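# Refit the shift fork, shaft and keeper on gearbox

## Task

Free the shift fork, which has swung beneath the gearbox sleeve. Seat it in the sleeve's groove so its jaw faces up, slide its shaft through the fork, and rotate the keeper into the slot in the shaft. The task fails if the gearbox is tipped onto its side or turned over, or if the fork or the shaft drops a long way.

## Robot and tools

ROBOT. There are two UR7e-type arms, left_arm and right_arm. Each carries a parallel two-finger gripper that opens to 50 mm. left_arm's base is at about (-0.052, +0.427, +0.016) m and right_arm's at about (+0.048, -0.422, +0.016) m. The gripper's fingers point along its own +z axis and close along its x axis. The reported hand point lies midway between the finger pads, and the fingertips reach 17.5 mm past it. A camera block sticks out roughly 10 cm toward the gripper's -y side and turns with the hand, so leave room for it. There are fixed cameras cam_head_left, cam_head_right, cam_high and cam_low, plus cam_left_wrist and cam_right_wrist on the hands. Every image is 896x504.

FRAMES. The scene frame has its origin at table-top height, halfway between the arms. +x points out over the table, +z points up, and left_arm is on the +y side. Image left and right do not match these names. Each arm reports its hand position (m), quat_wxyz and velocities in its own base frame. Offsets are along that arm's base axes, and rotations turn about the current Hand target. Fixed cameras and the table use the scene frame.

execute_actions(actions, cameras). actions is a list of actions. Each action is a table of 1 to 15 rows, one row per 1/30 s step. If a table is shorter than 15 rows, its last row is held for the remaining steps. Every row is a single list of 18 numbers in [-1, 1] covering both arms, in this order: left dx, dy, dz, rx, ry, rz, left gripper position, force_limit, speed, then the same nine for the right arm. The six pose numbers are an offset, not a pose. They are measured from that arm's Hand target as it stood when the action began, and every row is counted from that same start. 1.0 equals 0.6 m or 180 degrees. rx, ry, rz form one rotation vector. Sending the same offset in a new action moves the arm further. All zeros means hold at, or return to, the Hand target. The gripper numbers are absolute settings. position: +1 is fully open, about -0.65 brings the pads together, and -1 grips by closing until something blocks the fingers. force_limit: -1 is about 20 N per pad, 0 about 102 N, +1 about 185 N. speed: -1 is 20 mm/s, 0 is 85 mm/s, +1 is 150 mm/s. A 0 in a gripper slot is itself a command, so to leave a gripper alone, resend its last values. cameras lists camera names, or ["all"]. An empty actions list returns images and the full status.

move(target, speed, blend, stop_force, zero, blocking, cameras). target is one 18-number row laid out as above, or a list of up to 15 such rows. Every row is an offset from the Hand targets at the start of the move, not from the previous row. Each gripper travels in a straight line and rotates the shorter way. The move does not steer around obstacles or the other arm, and it stops after 10 s at most. speed is the top path speed in m/s, from 0.002 to 3.6 (default 0.25), with turning capped at twice that value in rad/s. Give one number, or one per target. blend is a corner radius in metres for lists, and 0 means stop at each row. stop_force, in N from 3 to 120 and shared by both arms, ends an arm's path once its wrist sensor feels that much push against the motion. The arm then backs off slightly but keeps some pressure. Do not rely on it while the gripper is rotating, or to detect light parts sliding or tipping. Leave it out when pulling away from a contact. zero (true by default) re-zeroes the sensor before the move. blocking=false returns after about 0.5 s while the move continues; it cannot be combined with stop_force. The result adds a move: line showing the ending (done, off_target, moving, held, fault) and any limits that acted (paced = the pose was clipped, held = steps were withheld).

wait(seconds 0 to 10) lets the scene run on. stop() brakes a running move. zoom_image(camera, region [x0, y0, x1, y1] in image pixels, at most 504 by 504) gives a closer view of the latest image. zero_wrist_force(arm) zeroes one arm's force sensor without moving it. read_manual(section) returns licence text only. finished_scene(scene) ends scene 1 or 2 for good; call it only once the assembly holds without the robot.

RESULTS. Hand target is the last commanded pose after clipping, and the next offsets count from it. The gripper often stops a little short of it; a later action, even all zeros, asks for it again. Wrist force and Wrist torque are given in the hand's own axes, with a third line showing the peak since the last report. These readings drift and include the weight of any held part. object_status: 0 = moving, 1 = blocked while opening, 2 = blocked while closing (a real grip), 3 = reached the commanded opening or pads touching (usually empty). The opening in mm is roughly (250 - position_measured) x 0.202. Joint torques include the arm's own weight. Step readings list intermediate hand positions. Watch for MOTOR HOT, fault and OVER-TEMPERATURE lines.

CAUTIONS. Orientation commands are clipped to within 32 degrees of the current orientation, so large turns need several steps. The arms are stiff: aiming even slightly past a firm contact, or a net force of about 150 N (plus or minus 25), or hitting a joint torque limit (138 N m for the big joints, 25.7 N m for the wrists) stops that arm for 10 s. Do not let the arms press on or grip each other; the clearance check does not fully prevent this. Keep paths away from an arm's own base. Move slowly near parts, since faster contact hits harder. Holding loads at full stretch heats the motors, and at 85 °C the arm is braked for 30 to 60 s. Grip parts centred, confirm object_status 2 before lifting, lower parts gently, and never release a part that is still moving. Nothing may drop far or end up off the table, and the gearbox must stay upright. Loose parts may occasionally get nudged by outside disturbances.

Each tool is called in YAML: its name, and indented under it one key for each argument.

## Session

execute_actions:
  actions: []

Scene clock: 0.00 s.
left_arm: end_effector_position=(+0.9112, -0.0220, +0.1168) position_measured=3 object_status=3 end_effector_quat_wxyz=(+0.007, +0.879, +0.474, +0.047) | right_arm: end_effector_position=(+0.7225, +0.2206, +0.3607) position_measured=3 object_status=3 end_effector_quat_wxyz=(+0.355, -0.146, +0.922, +0.049)
Joint positions: left_arm=[-0.185 -0.42 0.341 -1.574 -1.522 0.4] | right_arm=[3.67 -1.83 -1.533 -0.63 1.415 -1.415]
Joint velocities: within noise
Joint torques (N m): no reading
Wrist force (N): no reading
Wrist torque (N m): no reading
Wrist force, peak (N): no reading
Hand target: left_arm +0.9112, -0.0220, +0.1168; +0.007, +0.879, +0.474, +0.047 | right_arm +0.7225, +0.2206, +0.3607; +0.355, -0.146, +0.922, +0.049
Tool commands: left_gripper/position=+1.0 left_gripper/force_limit=+1.0 left_gripper/speed=+1.0 right_gripper/position=+1.0 right_gripper/force_limit=+1.0 right_gripper/speed=+1.0

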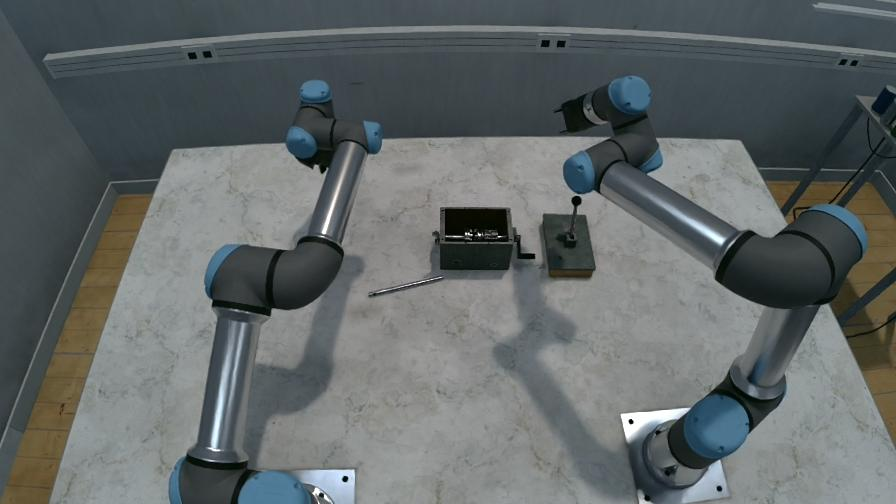

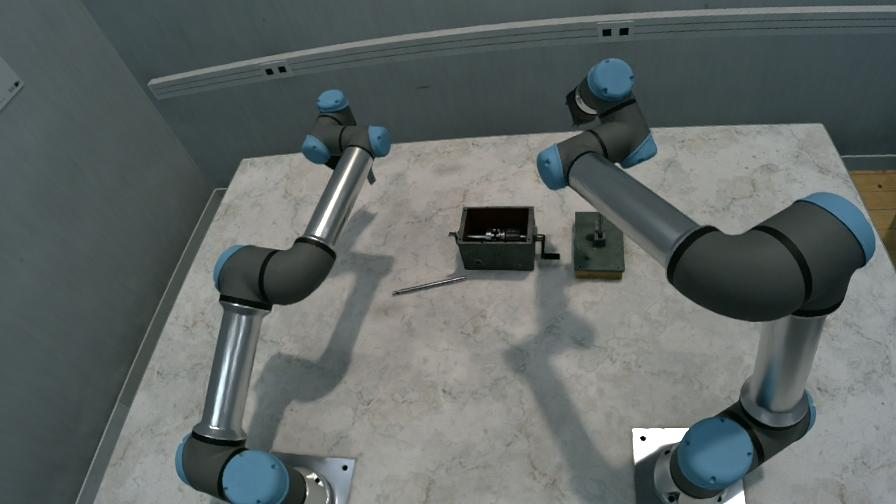

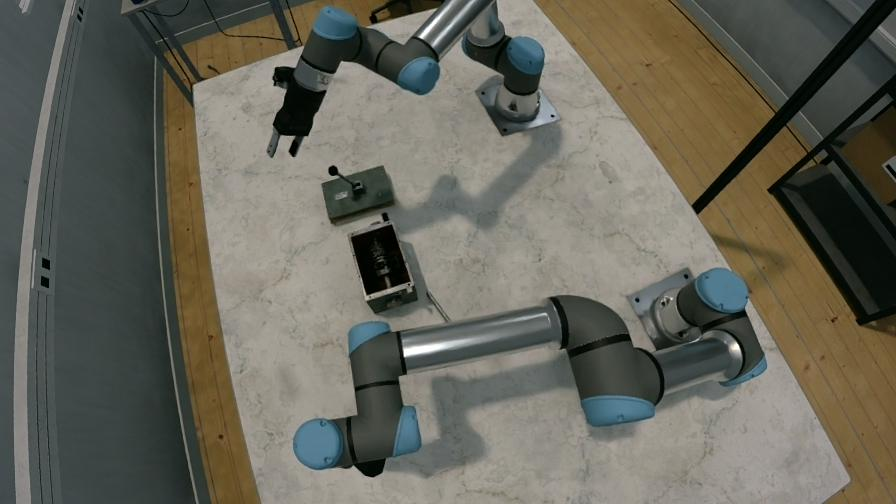

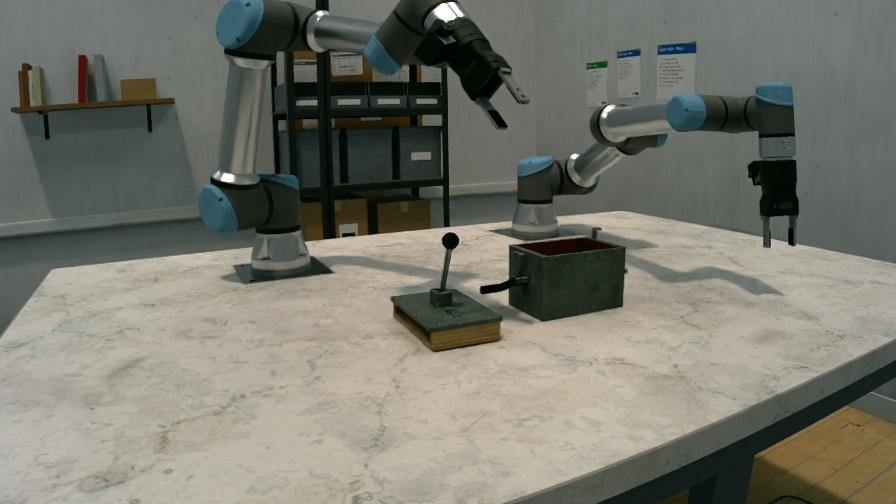

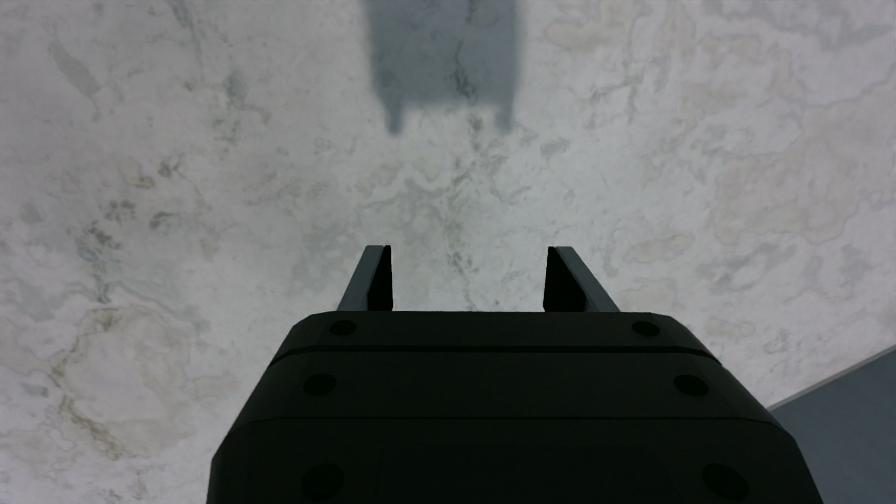

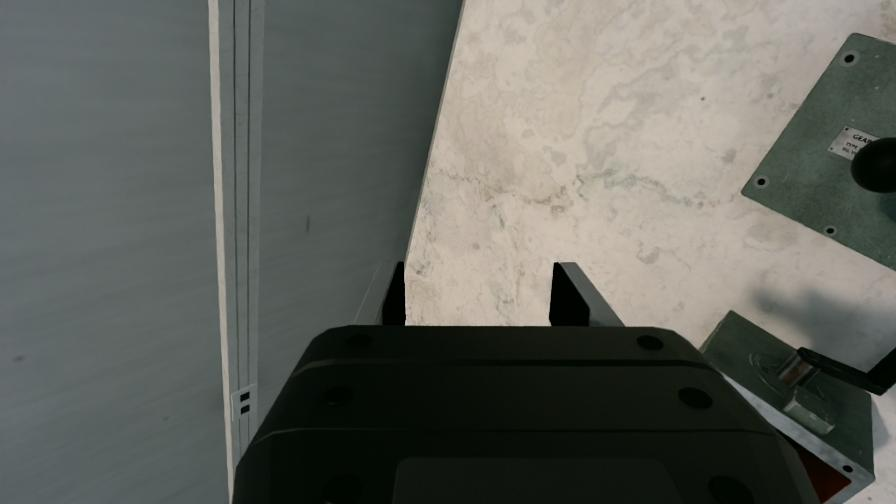

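zoom_image:
  camera: "cam_head_left"
  region: [360, 190, 560, 310]

zoom_image:
  camera: "cam_high"
  region: [320, 200, 460, 330]

zoom_image:
  camera: "cam_head_right"
  region: [380, 190, 580, 310]

zoom_image:
  camera: "cam_low"
  region: [380, 210, 660, 360]

Scaled by 2.520 from the camera's 896x504 image, which has a finer 1280x720 frame.

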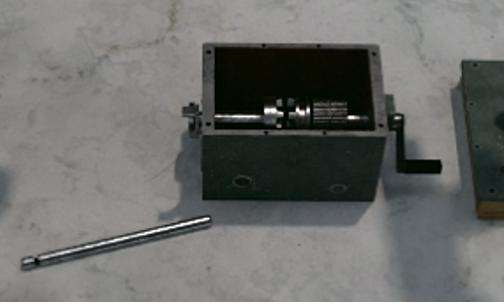

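Scaled by 3.600 from the camera's 896x504 image, which has a finer 1280x720 frame.

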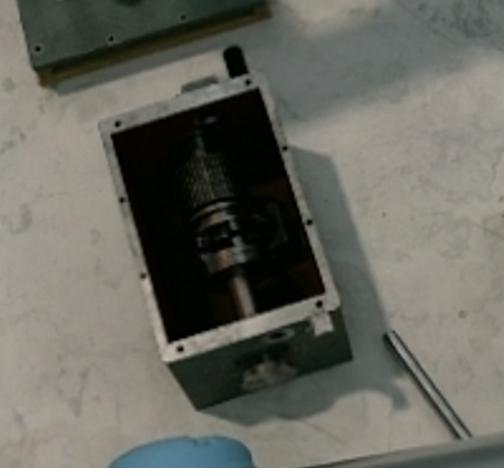

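Scaled by 2.520 from the camera's 896x504 image, which has a finer 1280x720 frame.

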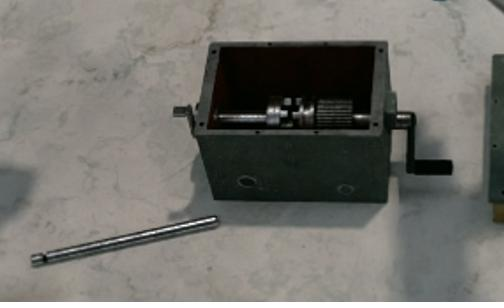

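Scaled by 1.800 from the camera's 896x504 image, which has a finer 1280x720 frame.

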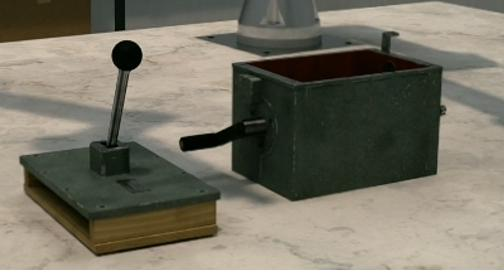

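move:
  target: [-0.413,-0.655,0.192,-0.0183,0.0247,0.1855,1,0,1,0,0,0,0,0,0,1,0,1]
  speed: 0.3
  cameras: ["cam_left_wrist","cam_head_left"]

Scene clock: 3.50 s.
left_arm: end_effector_position=(+0.6634, -0.4150, +0.2320) position_measured=3 object_status=3 end_effector_quat_wxyz=(+0.000, +0.707, +0.707, +0.000) | right_arm: end_effector_position=(+0.7225, +0.2206, +0.3607) position_measured=3 object_status=3 end_effector_quat_wxyz=(+0.355, -0.146, +0.922, +0.049)
Joint positions: left_arm=[-0.73 -0.854 0.832 -1.549 -1.571 -0.731] | right_arm=[3.67 -1.83 -1.533 -0.63 1.415 -1.415]
Joint torques (N m): left_arm=[-9.59 -44.51 -33.38 -1.78 -1.54 -2.5] | right_arm=[-0.66 36.48 26.1 3.24 -0.49 0.03]
Wrist force (N): left_arm=[0.1 0.7 0.0] | right_arm=[-0.1 0.0 -0.1]
Wrist torque (N m): left_arm=[0.12 0.00 0.03] | right_arm=[-0.01 0.02 0.00]
Wrist force, peak (N): left_arm=[3.0 -0.4 0.7] | right_arm=[-0.1 -0.1 -0.4]
Hand target: left_arm +0.6634, -0.4150, +0.2320; +0.000, +0.707, +0.707, +0.000 | right_arm +0.7225, +0.2206, +0.3607; +0.355, -0.146, +0.922, +0.049
Off the commanded pose: left_arm 0.000 m, 0 deg | right_arm 0.000 m, 0 deg.
move: done
camera_calibration:
cam_left_wrist: T_world_to_cam=[[-0.0134995, 0.999866, 0.00921495, 0.429772], [0.932638, 0.00926761, 0.360694, -0.687381], [0.360561, 0.0134634, -0.932639, 0.118262], [0, 0, 0, 1]] pos_world=[0.604238, -0.424936, 0.354269]
Images, in order (width x height): cam_head_left 896x504, cam_left_wrist 896x504.

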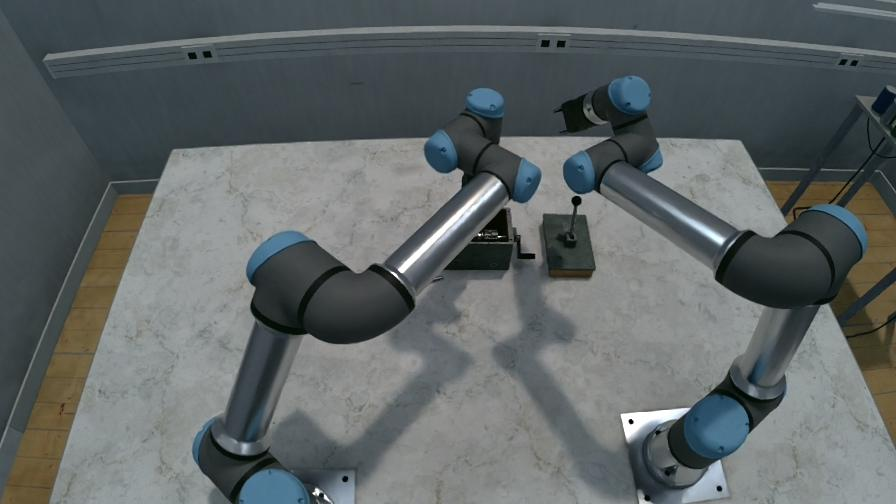

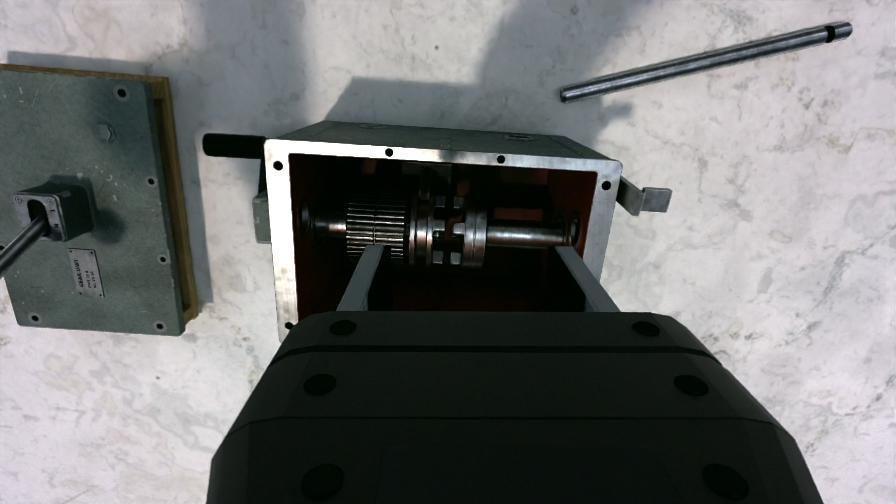

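zoom_image:
  camera: "cam_left_wrist"
  region: [240, 110, 700, 320]

zoom_image:
  camera: "cam_left_wrist"
  region: [540, 10, 880, 250]

Scaled by 1.096 from the camera's 896x504 image, which has a finer 1280x720 frame.

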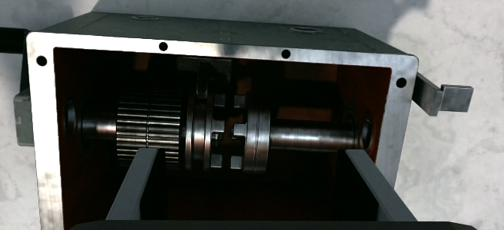

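Scaled by 1.482 from the camera's 896x504 image, which has a finer 1280x720 frame.

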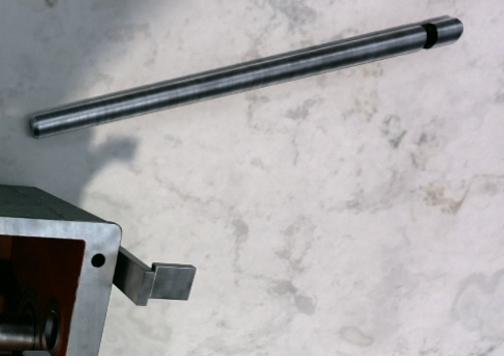

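move:
  target: [0.11,0,-0.02,0,0,0,1,0,1,0,0,0,0,0,0,1,0,1]
  speed: 0.2
  cameras: ["cam_left_wrist"]

zoom_image:
  camera: "cam_left_wrist"
  region: [250, 0, 654, 260]

Scene clock: 5.90 s.
left_arm: end_effector_position=(+0.7294, -0.4150, +0.2200) position_measured=3 object_status=3 end_effector_quat_wxyz=(+0.000, +0.707, +0.707, +0.000) | right_arm: end_effector_position=(+0.7225, +0.2206, +0.3607) position_measured=3 object_status=3 end_effector_quat_wxyz=(+0.355, -0.146, +0.922, +0.049)
Joint positions: left_arm=[-0.677 -0.636 0.471 -1.406 -1.571 -0.678] | right_arm=[3.67 -1.83 -1.533 -0.63 1.415 -1.415]
Joint torques (N m): left_arm=[9.04 -50.84 -32.57 -1.61 -1.61 1.97] | right_arm=[-0.02 37.26 25.8 3.48 -0.57 -0.18]
Wrist force (N): left_arm=[0.0 0.7 -0.1] | right_arm=[-0.1 0.1 -0.2]
Wrist torque (N m): left_arm=[0.09 -0.01 -0.08] | right_arm=[0.02 0.02 -0.01]
Wrist force, peak (N): left_arm=[0.5 2.3 0.3] | right_arm=[-0.1 0.3 -0.1]
Hand target: left_arm +0.7294, -0.4150, +0.2200; +0.000, +0.707, +0.707, +0.000 | right_arm +0.7225, +0.2206, +0.3607; +0.355, -0.146, +0.922, +0.049
Off the commanded pose: left_arm 0.000 m, 0 deg | right_arm 0.000 m, 0 deg.
move: done
camera_calibration:
cam_left_wrist: T_world_to_cam=[[-0.0135, 0.999866, 0.00921338, 0.430874], [0.932604, 0.00926738, 0.360782, -0.744483], [0.360648, 0.013463, -0.932605, 0.0831474], [0, 0, 0, 1]] pos_world=[0.670138, -0.425036, 0.34217]
Images, in order (width x height): cam_left_wrist 896x504.

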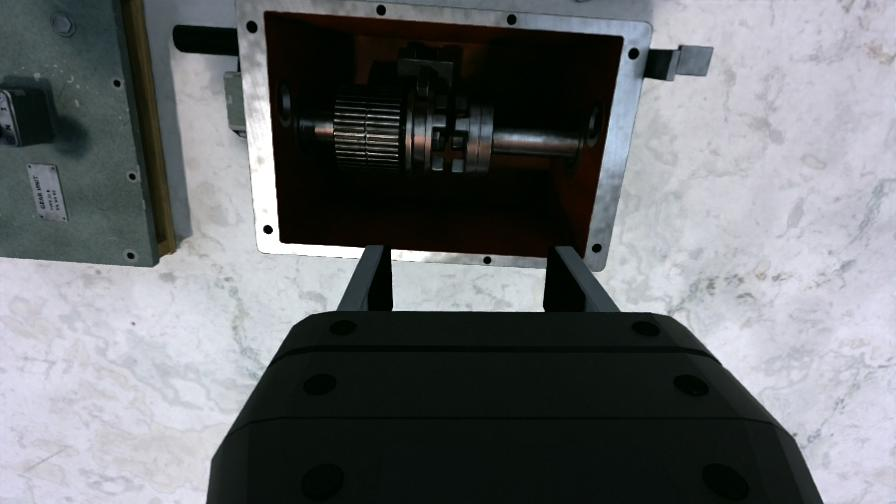

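Scaled by 1.248 from the camera's 896x504 image, which has a finer 1280x720 frame.

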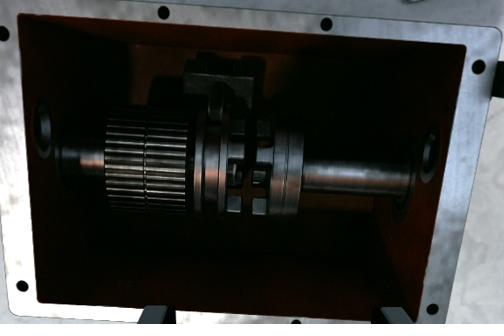

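move:
  target:
    - [0,0.5,0.1,-0.3439,0.3439,0.4096,1,0,1,0,0,0,0,0,0,1,0,1]
    - [-0.06,0.33,-0.16,-0.3439,0.3439,0.4096,1,0,1,0,0,0,0,0,0,1,0,1]
  speed: 0.4
  blend: [0.05,0]
  cameras: ["cam_left_wrist","cam_head_left","cam_low"]

Scene clock: 8.77 s.
left_arm: end_effector_position=(+0.7300, -0.2447, +0.2544) position_measured=3 object_status=3 end_effector_quat_wxyz=(-0.003, +0.355, +0.841, -0.408) | right_arm: end_effector_position=(+0.7225, +0.2206, +0.3607) position_measured=3 object_status=3 end_effector_quat_wxyz=(+0.355, -0.146, +0.922, +0.049)
Joint positions: left_arm=[-0.249 -0.76 0.788 -1.424 -2.398 -0.944] | right_arm=[3.67 -1.83 -1.533 -0.63 1.415 -1.415]
Joint torques (N m): left_arm=[-9.72 -47.44 -32.11 -1.38 -0.52 1.98] | right_arm=[-0.94 37.56 26.17 3.43 -0.72 -0.18]
Wrist force (N): left_arm=[1.9 2.4 0.9] | right_arm=[-0.1 0.2 -0.2]
Wrist torque (N m): left_arm=[0.32 -0.15 0.24] | right_arm=[0.03 0.03 0.00]
Wrist force, peak (N): left_arm=[9.8 9.7 -7.9] | right_arm=[-0.1 -0.1 -0.3]
Hand target: left_arm +0.7300, -0.2448, +0.2544; -0.003, +0.355, +0.841, -0.408 (not the last commanded pose) | right_arm +0.7225, +0.2206, +0.3607; +0.355, -0.146, +0.922, +0.049
Off the commanded pose: left_arm 0.138 m, 50 deg | right_arm 0.000 m, 0 deg.
move: held (left_arm; a check stopped the path); path passed 0 of 2 targets; limits=held
pose unreachable (left arm): on one or more control steps of this call, first in action 0 (counted from 0), this arm could not follow its commanded pose, so it was not sent that pose on those steps. It may still have moved: this result reports where it is.
cause: moving toward the commanded pose would bring two parts of the arm too close to each other (its gripper and another part of the arm, with joints 4 (wrist 1) to 6 (wrist 3) between them, 10 mm apart when it was first held).
camera_calibration:
cam_left_wrist: T_world_to_cam=[[-0.753042, 0.600338, -0.269298, 0.773191], [0.654173, 0.639198, -0.404331, -0.207041], [-0.070601, -0.480646, -0.874068, 0.291729], [0, 0, 0, 1]] pos_world=[0.738283, -0.191617, 0.379497]
Images, in order (width x height): cam_head_left 896x504, cam_low 896x504, cam_left_wrist 896x504.

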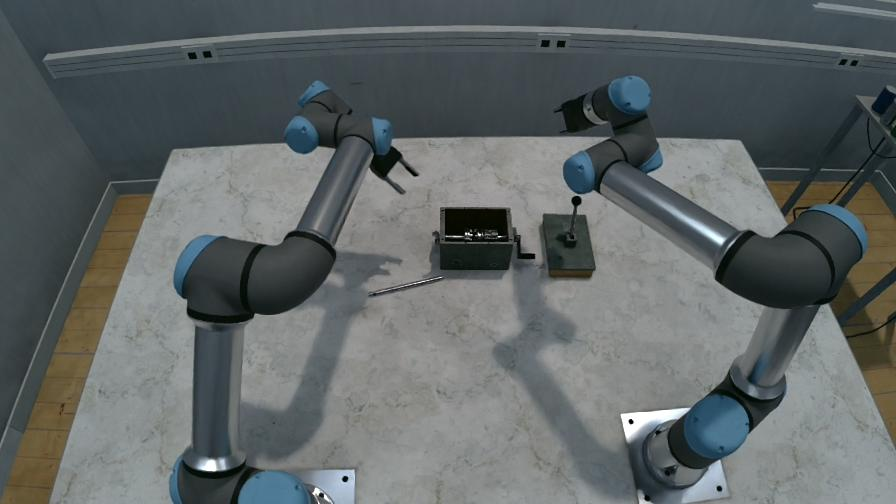

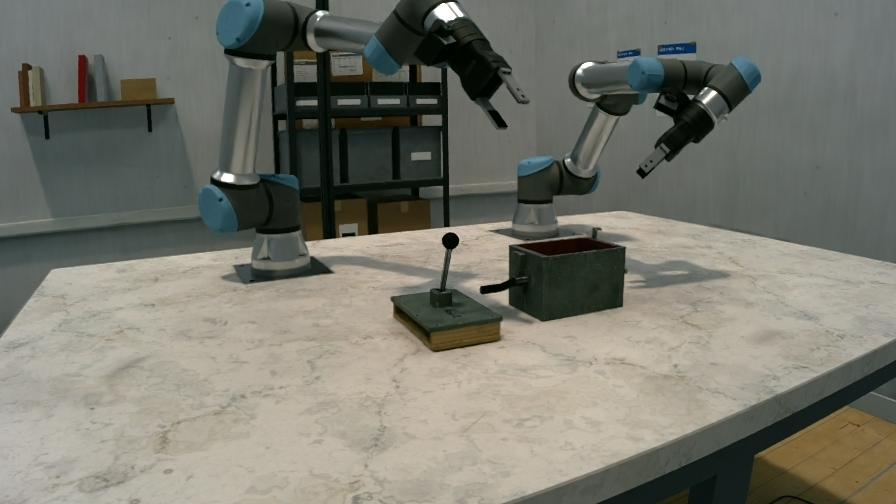

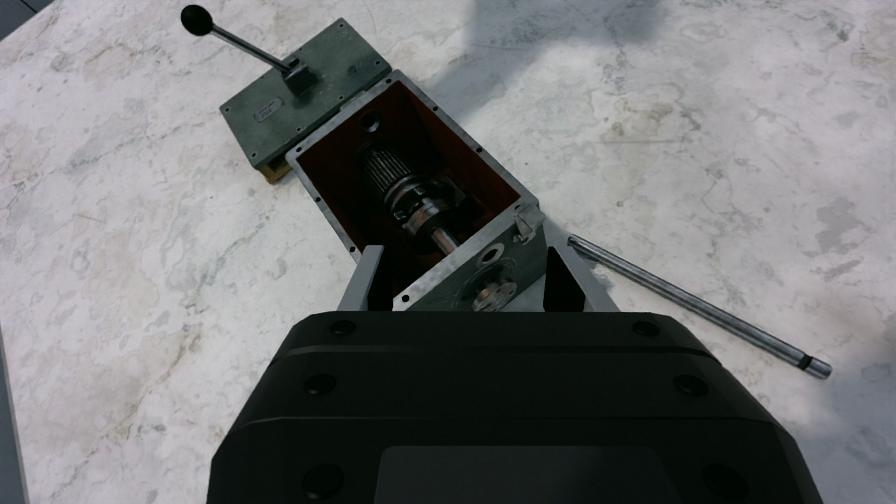

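zoom_image:
  camera: "cam_left_wrist"
  region: [270, 60, 570, 320]

zoom_image:
  camera: "cam_left_wrist"
  region: [470, 180, 850, 400]

Scaled by 1.680 from the camera's 896x504 image, which has a finer 1280x720 frame.

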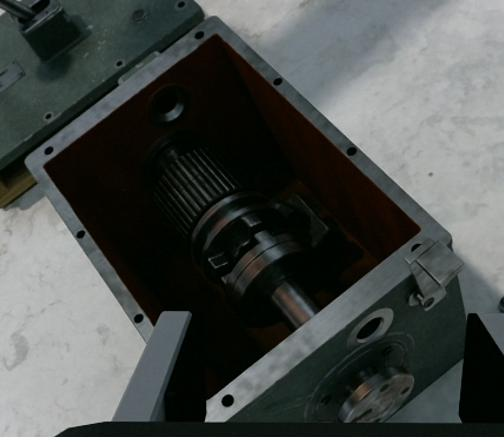

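Scaled by 1.326 from the camera's 896x504 image, which has a finer 1280x720 frame.

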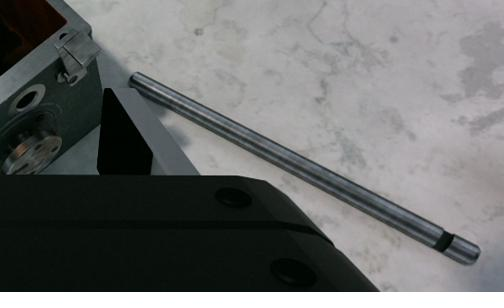

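move:
  target: [-0.06,-0.1,-0.15,0,0,0,1,0,1,0,0,0,0,0,0,1,0,1]
  speed: 0.2
  cameras: ["cam_left_wrist"]

zoom_image:
  camera: "cam_left_wrist"
  region: [250, 0, 650, 300]

Scene clock: 10.93 s.
left_arm: end_effector_position=(+0.6940, -0.3048, +0.1644) position_measured=3 object_status=3 end_effector_quat_wxyz=(-0.003, +0.355, +0.841, -0.408) | right_arm: end_effector_position=(+0.7225, +0.2206, +0.3607) position_measured=3 object_status=3 end_effector_quat_wxyz=(+0.355, -0.146, +0.922, +0.049)
Joint positions: left_arm=[-0.335 -0.796 1.111 -1.805 -2.409 -1.072] | right_arm=[3.67 -1.83 -1.533 -0.63 1.415 -1.415]
Joint torques (N m): left_arm=[-10.03 -61.31 -13.78 -4.41 -2.77 -2.03] | right_arm=[-0.79 37.81 25.14 3.53 -0.37 -0.08]
Wrist force (N): left_arm=[1.9 2.4 0.9] | right_arm=[0.0 -0.1 -0.2]
Wrist torque (N m): left_arm=[0.31 -0.11 0.31] | right_arm=[-0.02 0.00 0.00]
Wrist force, peak (N): left_arm=[1.9 2.9 2.5] | right_arm=[0.2 0.1 -0.4]
Hand target: left_arm +0.6940, -0.3048, +0.1644; -0.003, +0.355, +0.841, -0.408 | right_arm +0.7225, +0.2206, +0.3607; +0.355, -0.146, +0.922, +0.049
Off the commanded pose: left_arm 0.000 m, 0 deg | right_arm 0.000 m, 0 deg.
move: done
camera_calibration:
cam_left_wrist: T_world_to_cam=[[-0.752929, 0.600491, -0.269275, 0.757953], [0.654294, 0.639088, -0.404309, -0.181649], [-0.0706936, -0.4806, -0.874086, 0.181723], [0, 0, 0, 1]] pos_world=[0.702383, -0.251718, 0.289497]
Images, in order (width x height): cam_left_wrist 896x504.

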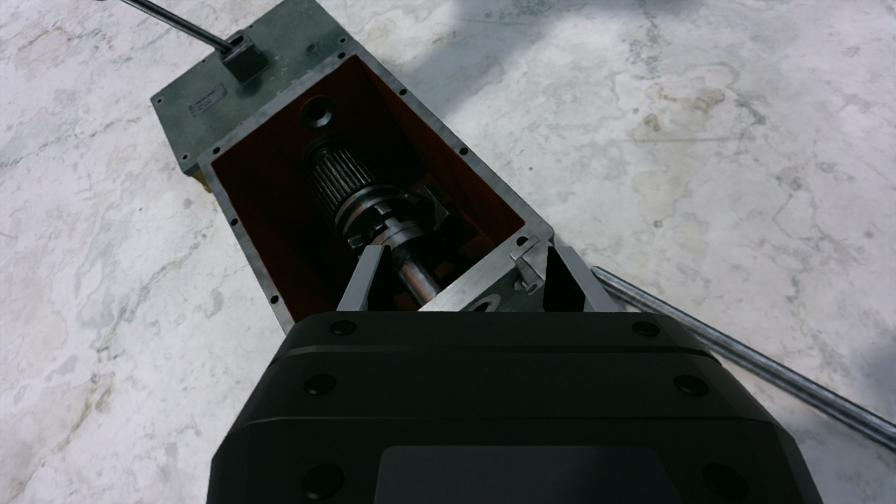

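Scaled by 1.260 from the camera's 896x504 image, which has a finer 1280x720 frame.

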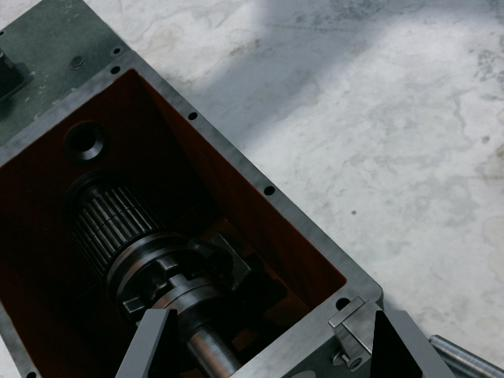

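zoom_image:
  camera: "cam_left_wrist"
  region: [330, 140, 490, 260]

Scaled by 3.150 from the camera's 896x504 image, which has a finer 1280x720 frame.

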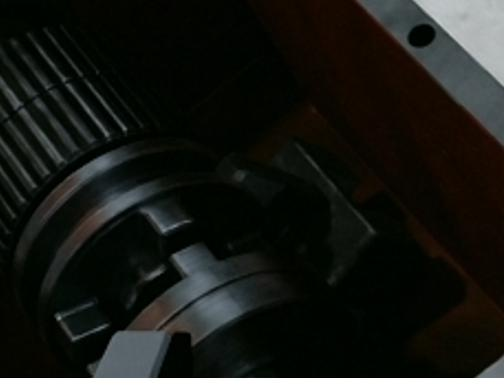

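move:
  target: [0.093,-0.042,-0.01,0.1601,0.0045,-0.0313,1,0,1,0,0,0,0,0,0,1,0,1]
  speed: 0.2
  cameras: ["cam_left_wrist"]

zoom_image:
  camera: "cam_left_wrist"
  region: [300, 0, 600, 240]

Scene clock: 13.60 s.
left_arm: end_effector_position=(+0.7496, -0.3299, +0.1583) position_measured=3 object_status=3 end_effector_quat_wxyz=(-0.116, +0.380, +0.898, -0.188) | right_arm: end_effector_position=(+0.7225, +0.2206, +0.3607) position_measured=3 object_status=3 end_effector_quat_wxyz=(+0.355, -0.146, +0.922, +0.049)
Joint positions: left_arm=[-0.458 -0.395 0.168 -1.12 -1.959 -1.182] | right_arm=[3.67 -1.83 -1.533 -0.63 1.415 -1.415]
Joint torques (N m): left_arm=[-10.02 -55.29 -32.1 -1.06 0.48 2.01] | right_arm=[0.1 36.71 25.48 3.46 -0.73 -0.44]
Wrist force (N): left_arm=[0.4 1.3 0.2] | right_arm=[-0.1 -0.2 0.0]
Wrist torque (N m): left_arm=[0.15 0.01 0.13] | right_arm=[-0.03 0.03 0.00]
Wrist force, peak (N): left_arm=[2.6 2.8 0.8] | right_arm=[-0.1 -0.3 0.0]
Hand target: left_arm +0.7498, -0.3300, +0.1584; -0.117, +0.381, +0.898, -0.188 | right_arm +0.7225, +0.2206, +0.3607; +0.355, -0.146, +0.922, +0.049
Off the commanded pose: left_arm 0.000 m, 0 deg | right_arm 0.000 m, 0 deg.
move: done
camera_calibration:
cam_left_wrist: T_world_to_cam=[[-0.688342, 0.720993, 0.079708, 0.749317], [0.717518, 0.692893, -0.0711758, -0.28678], [-0.106546, 0.00819862, -0.994274, 0.375379], [0, 0, 0, 1]] pos_world=[0.761551, -0.344622, 0.293091]
Images, in order (width x height): cam_left_wrist 896x504.

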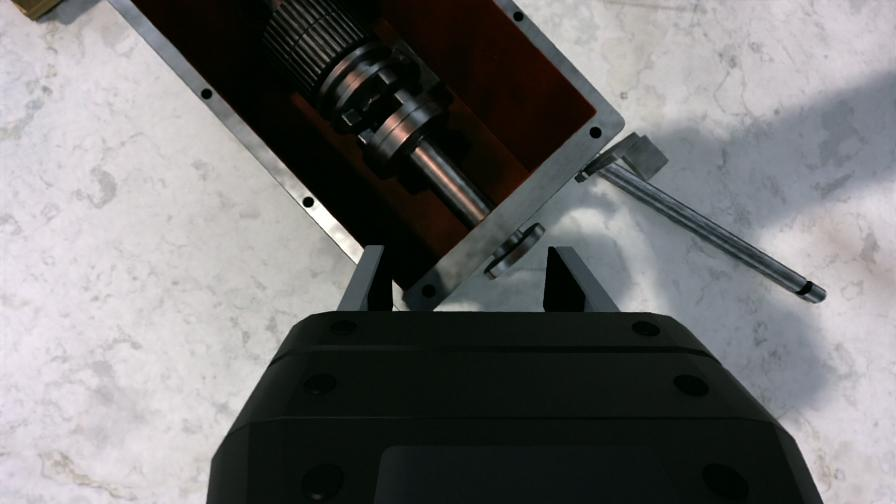

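Scaled by 1.680 from the camera's 896x504 image, which has a finer 1280x720 frame.

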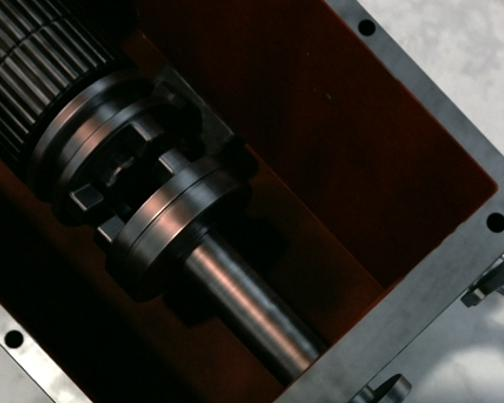

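move:
  target: [-0.04,-0.13,-0.03,0,0,0,1,0,1,0,0,0,0,0,0,1,0,1]
  speed: 0.2
  cameras: ["cam_left_wrist"]

zoom_image:
  camera: "cam_left_wrist"
  region: [350, 20, 600, 220]

Scene clock: 14.60 s.
left_arm: end_effector_position=(+0.7258, -0.4079, +0.1404) position_measured=3 object_status=3 end_effector_quat_wxyz=(-0.117, +0.381, +0.898, -0.188) | right_arm: end_effector_position=(+0.7225, +0.2206, +0.3607) position_measured=3 object_status=3 end_effector_quat_wxyz=(+0.355, -0.146, +0.922, +0.049)
Joint positions: left_arm=[-0.549 -0.395 0.225 -1.212 -1.978 -1.279] | right_arm=[3.67 -1.83 -1.533 -0.63 1.415 -1.415]
Joint torques (N m): left_arm=[-10.56 -55.6 -15.84 -3.98 -2.53 -2.08] | right_arm=[-1.53 36.68 25.6 3.5 -0.63 -0.32]
Wrist force (N): left_arm=[0.4 1.7 0.5] | right_arm=[0.1 0.1 -0.2]
Wrist torque (N m): left_arm=[0.21 -0.02 0.22] | right_arm=[0.02 -0.02 0.00]
Wrist force, peak (N): left_arm=[1.8 3.2 -0.7] | right_arm=[0.0 0.2 -0.3]
Hand target: left_arm +0.7258, -0.4080, +0.1404; -0.117, +0.381, +0.898, -0.188 | right_arm +0.7225, +0.2206, +0.3607; +0.355, -0.146, +0.922, +0.049
Off the commanded pose: left_arm 0.000 m, 0 deg | right_arm 0.000 m, 0 deg.
move: done
camera_calibration:
cam_left_wrist: T_world_to_cam=[[-0.687858, 0.721312, 0.0809998, 0.790234], [0.71779, 0.692555, -0.0717345, -0.217196], [-0.10784, 0.00879767, -0.994129, 0.356872], [0, 0, 0, 1]] pos_world=[0.737955, -0.422725, 0.275187]
Images, in order (width x height): cam_left_wrist 896x504.

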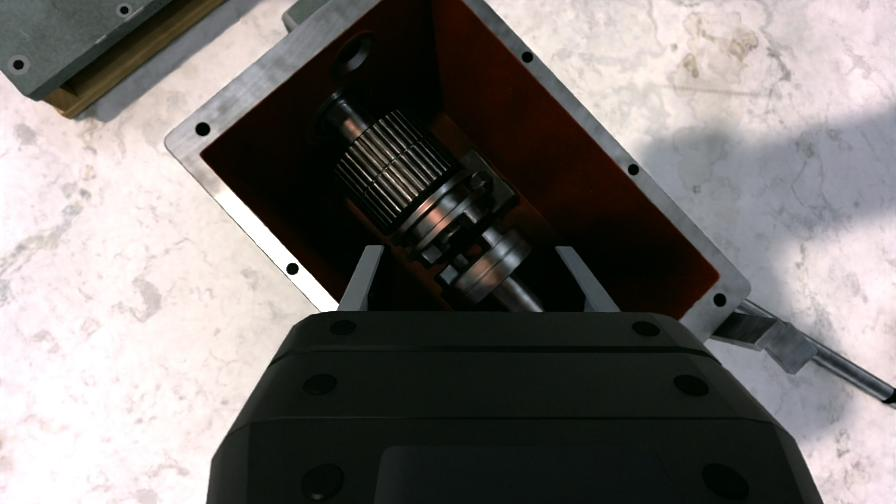

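Scaled by 2.016 from the camera's 896x504 image, which has a finer 1280x720 frame.

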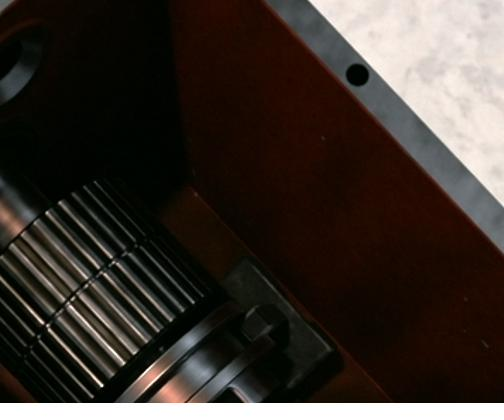

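zoom_image:
  camera: "cam_left_wrist"
  region: [380, 120, 560, 300]

Scaled by 2.800 from the camera's 896x504 image, which has a finer 1280x720 frame.

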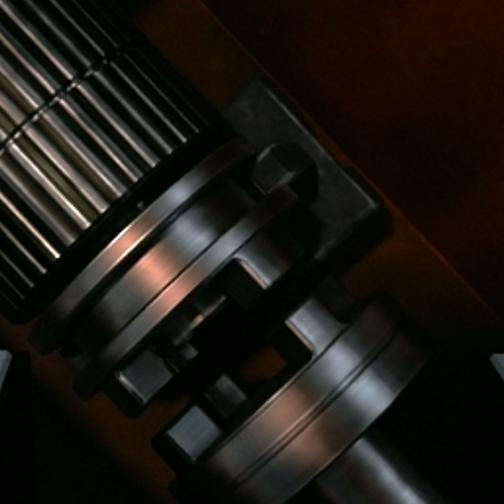

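move:
  target:
    - [0.08,0.06,0.03,-0.007,0.0537,-0.01,1,0,1,0,0,0,0,0,0,1,0,1]
    - [0.16,0.117,-0.02,-0.0141,0.1074,-0.0197,1,0,1,0,0,0,0,0,0,1,0,1]
  speed: 0.2
  blend: [0.03,0]
  cameras: ["cam_left_wrist"]

zoom_image:
  camera: "cam_left_wrist"
  region: [350, 0, 600, 200]

Scene clock: 16.87 s.
left_arm: end_effector_position=(+0.8204, -0.3375, +0.1280) position_measured=3 object_status=3 end_effector_quat_wxyz=(-0.028, +0.319, +0.904, -0.282) | right_arm: end_effector_position=(+0.7225, +0.2206, +0.3607) position_measured=3 object_status=3 end_effector_quat_wxyz=(+0.355, -0.146, +0.922, +0.049)
Joint positions: left_arm=[-0.382 -0.247 0.035 -1.322 -2.145 -1.263] | right_arm=[3.67 -1.83 -1.533 -0.63 1.415 -1.415]
Joint torques (N m): left_arm=[8.9 -57.91 -33.11 -4.62 -3.11 -1.97] | right_arm=[-0.64 38.58 26.77 3.42 -0.59 -0.54]
Wrist force (N): left_arm=[0.7 2.0 0.7] | right_arm=[-0.1 0.0 -0.1]
Wrist torque (N m): left_arm=[0.27 0.00 0.24] | right_arm=[0.00 0.01 0.00]
Wrist force, peak (N): left_arm=[1.3 4.3 -0.1] | right_arm=[0.0 -0.1 -0.3]
Hand target: left_arm +0.8218, -0.3378, +0.1284; -0.264, +0.374, +0.849, -0.265 | right_arm +0.7225, +0.2206, +0.3607; +0.355, -0.146, +0.922, +0.049
Off the commanded pose: left_arm 0.001 m, 29 deg | right_arm 0.000 m, 0 deg.
elbow stopped short (left arm): the move would have taken joint 3 (elbow) straighter than the controller allows.
move: off_target (left_arm)
camera_calibration:
cam_left_wrist: T_world_to_cam=[[-0.799545, 0.589451, -0.115217, 0.87774], [0.600155, 0.776668, -0.191312, -0.1945], [-0.023284, -0.222111, -0.974743, 0.204444], [0, 0, 0, 1]] pos_world=[0.823283, -0.320913, 0.263201]
Images, in order (width x height): cam_left_wrist 896x504.

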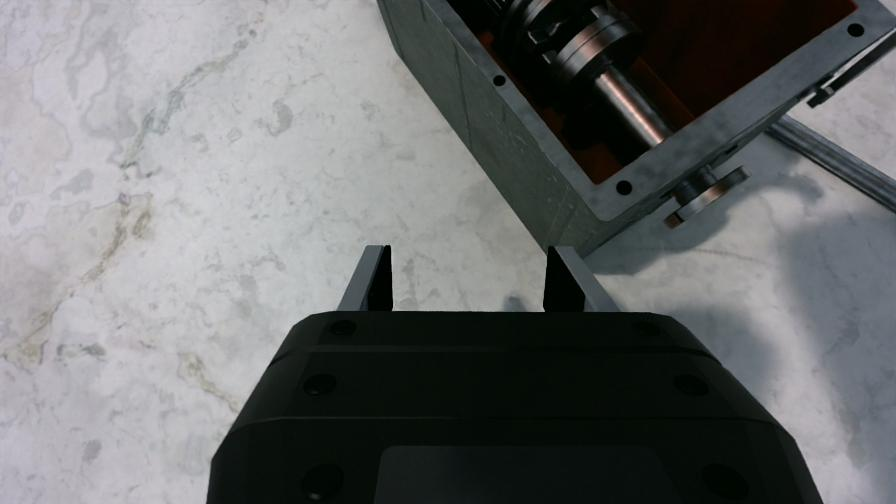

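Scaled by 2.016 from the camera's 896x504 image, which has a finer 1280x720 frame.

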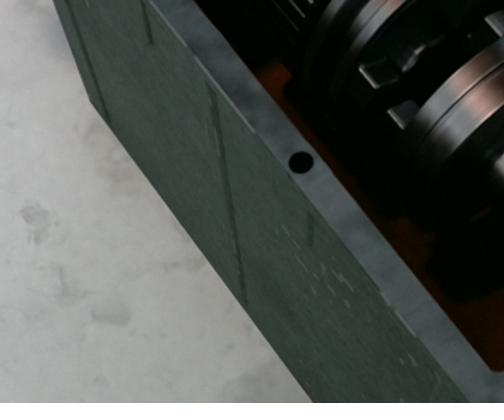

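move:
  target: [-0.1573,-0.1175,0.03,0.0141,-0.1074,0.0197,1,0,1,0,0,0,0,0,0,1,0,1]
  speed: 0.2
  cameras: ["cam_left_wrist"]

Scene clock: 18.83 s.
left_arm: end_effector_position=(+0.7275, -0.4083, +0.1464) position_measured=3 object_status=3 end_effector_quat_wxyz=(-0.117, +0.381, +0.898, -0.188) | right_arm: end_effector_position=(+0.7225, +0.2206, +0.3607) position_measured=3 object_status=3 end_effector_quat_wxyz=(+0.355, -0.146, +0.922, +0.049)
Joint positions: left_arm=[-0.548 -0.358 0.134 -1.158 -1.978 -1.278] | right_arm=[3.67 -1.83 -1.533 -0.63 1.415 -1.415]
Joint torques (N m): left_arm=[-9.92 -71.63 -14.71 -4.18 0.42 -2.19] | right_arm=[-0.06 37.38 27.23 3.57 -0.66 -0.51]
Wrist force (N): left_arm=[0.4 1.8 0.4] | right_arm=[0.1 0.2 -0.2]
Wrist torque (N m): left_arm=[0.22 0.01 0.20] | right_arm=[0.03 0.00 0.00]
Wrist force, peak (N): left_arm=[1.4 4.7 -0.3] | right_arm=[0.0 0.3 -0.3]
Hand target: left_arm +0.7274, -0.4083, +0.1464; -0.117, +0.381, +0.898, -0.188 | right_arm +0.7225, +0.2206, +0.3607; +0.355, -0.146, +0.922, +0.049
Off the commanded pose: left_arm 0.000 m, 0 deg | right_arm 0.000 m, 0 deg.
move: done
camera_calibration:
cam_left_wrist: T_world_to_cam=[[-0.68785, 0.721311, 0.0810682, 0.791041], [0.717782, 0.692555, -0.0718059, -0.21768], [-0.107939, 0.00879762, -0.994119, 0.363081], [0, 0, 0, 1]] pos_world=[0.739555, -0.423025, 0.281187]
Images, in order (width x height): cam_left_wrist 896x504.

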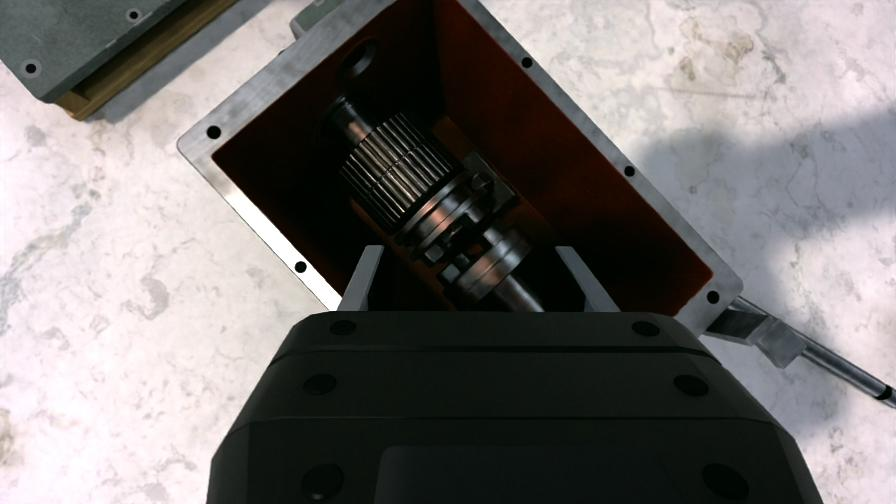

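move:
  target: [-0.025,0.02,-0.06,0,0,0,1,0,1,0,0,0,0,0,0,1,0,1]
  speed: 0.1
  cameras: ["cam_left_wrist"]

zoom_image:
  camera: "cam_left_wrist"
  region: [380, 100, 580, 280]

Scene clock: 20.03 s.
left_arm: end_effector_position=(+0.7124, -0.3963, +0.1104) position_measured=3 object_status=3 end_effector_quat_wxyz=(-0.117, +0.381, +0.898, -0.188) | right_arm: end_effector_position=(+0.7225, +0.2206, +0.3607) position_measured=3 object_status=3 end_effector_quat_wxyz=(+0.355, -0.146, +0.922, +0.049)
Joint positions: left_arm=[-0.545 -0.516 0.54 -1.404 -1.977 -1.275] | right_arm=[3.67 -1.83 -1.533 -0.63 1.415 -1.415]
Joint torques (N m): left_arm=[9.23 -70.46 -15.69 -4.13 -2.47 -2.2] | right_arm=[-0.44 38.06 26.21 3.64 -0.7 -0.52]
Wrist force (N): left_arm=[0.4 1.8 0.3] | right_arm=[-0.1 -0.1 -0.2]
Wrist torque (N m): left_arm=[0.21 -0.02 0.18] | right_arm=[-0.02 0.03 0.00]
Wrist force, peak (N): left_arm=[1.4 2.2 1.5] | right_arm=[-0.1 -0.2 -0.2]
Hand target: left_arm +0.7124, -0.3963, +0.1104; -0.117, +0.381, +0.898, -0.188 | right_arm +0.7225, +0.2206, +0.3607; +0.355, -0.146, +0.922, +0.049
Off the commanded pose: left_arm 0.000 m, 0 deg | right_arm 0.000 m, 0 deg.
move: done
camera_calibration:
cam_left_wrist: T_world_to_cam=[[-0.687798, 0.721361, 0.0810627, 0.775042], [0.717832, 0.692503, -0.0718116, -0.217796], [-0.107938, 0.00879751, -0.994119, 0.325569], [0, 0, 0, 1]] pos_world=[0.724555, -0.411125, 0.245187]
Images, in order (width x height): cam_left_wrist 896x504.

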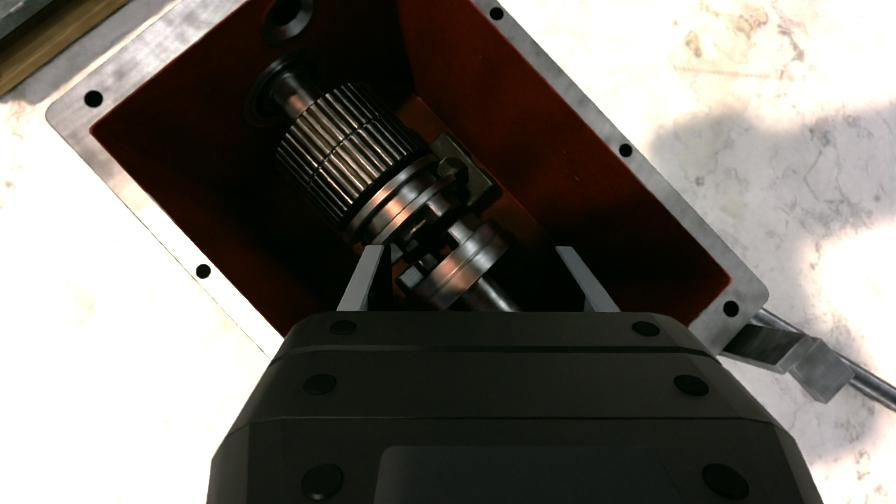

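Scaled by 2.520 from the camera's 896x504 image, which has a finer 1280x720 frame.

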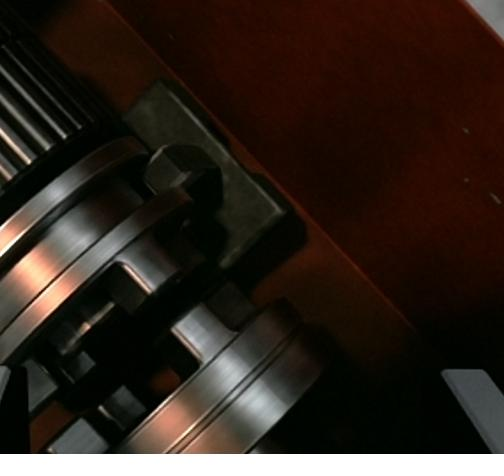

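zoom_image:
  camera: "cam_left_wrist"
  region: [240, 60, 480, 300]

Scaled by 2.100 from the camera's 896x504 image, which has a finer 1280x720 frame.

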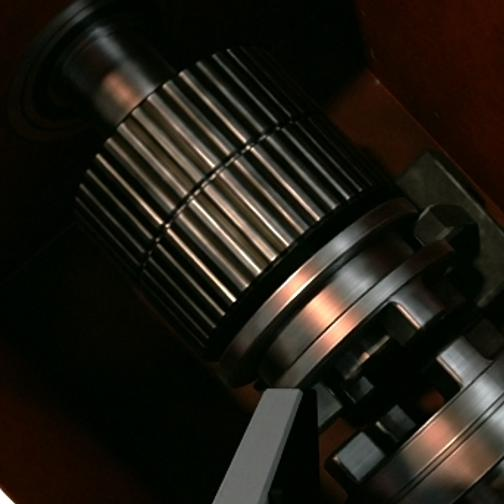

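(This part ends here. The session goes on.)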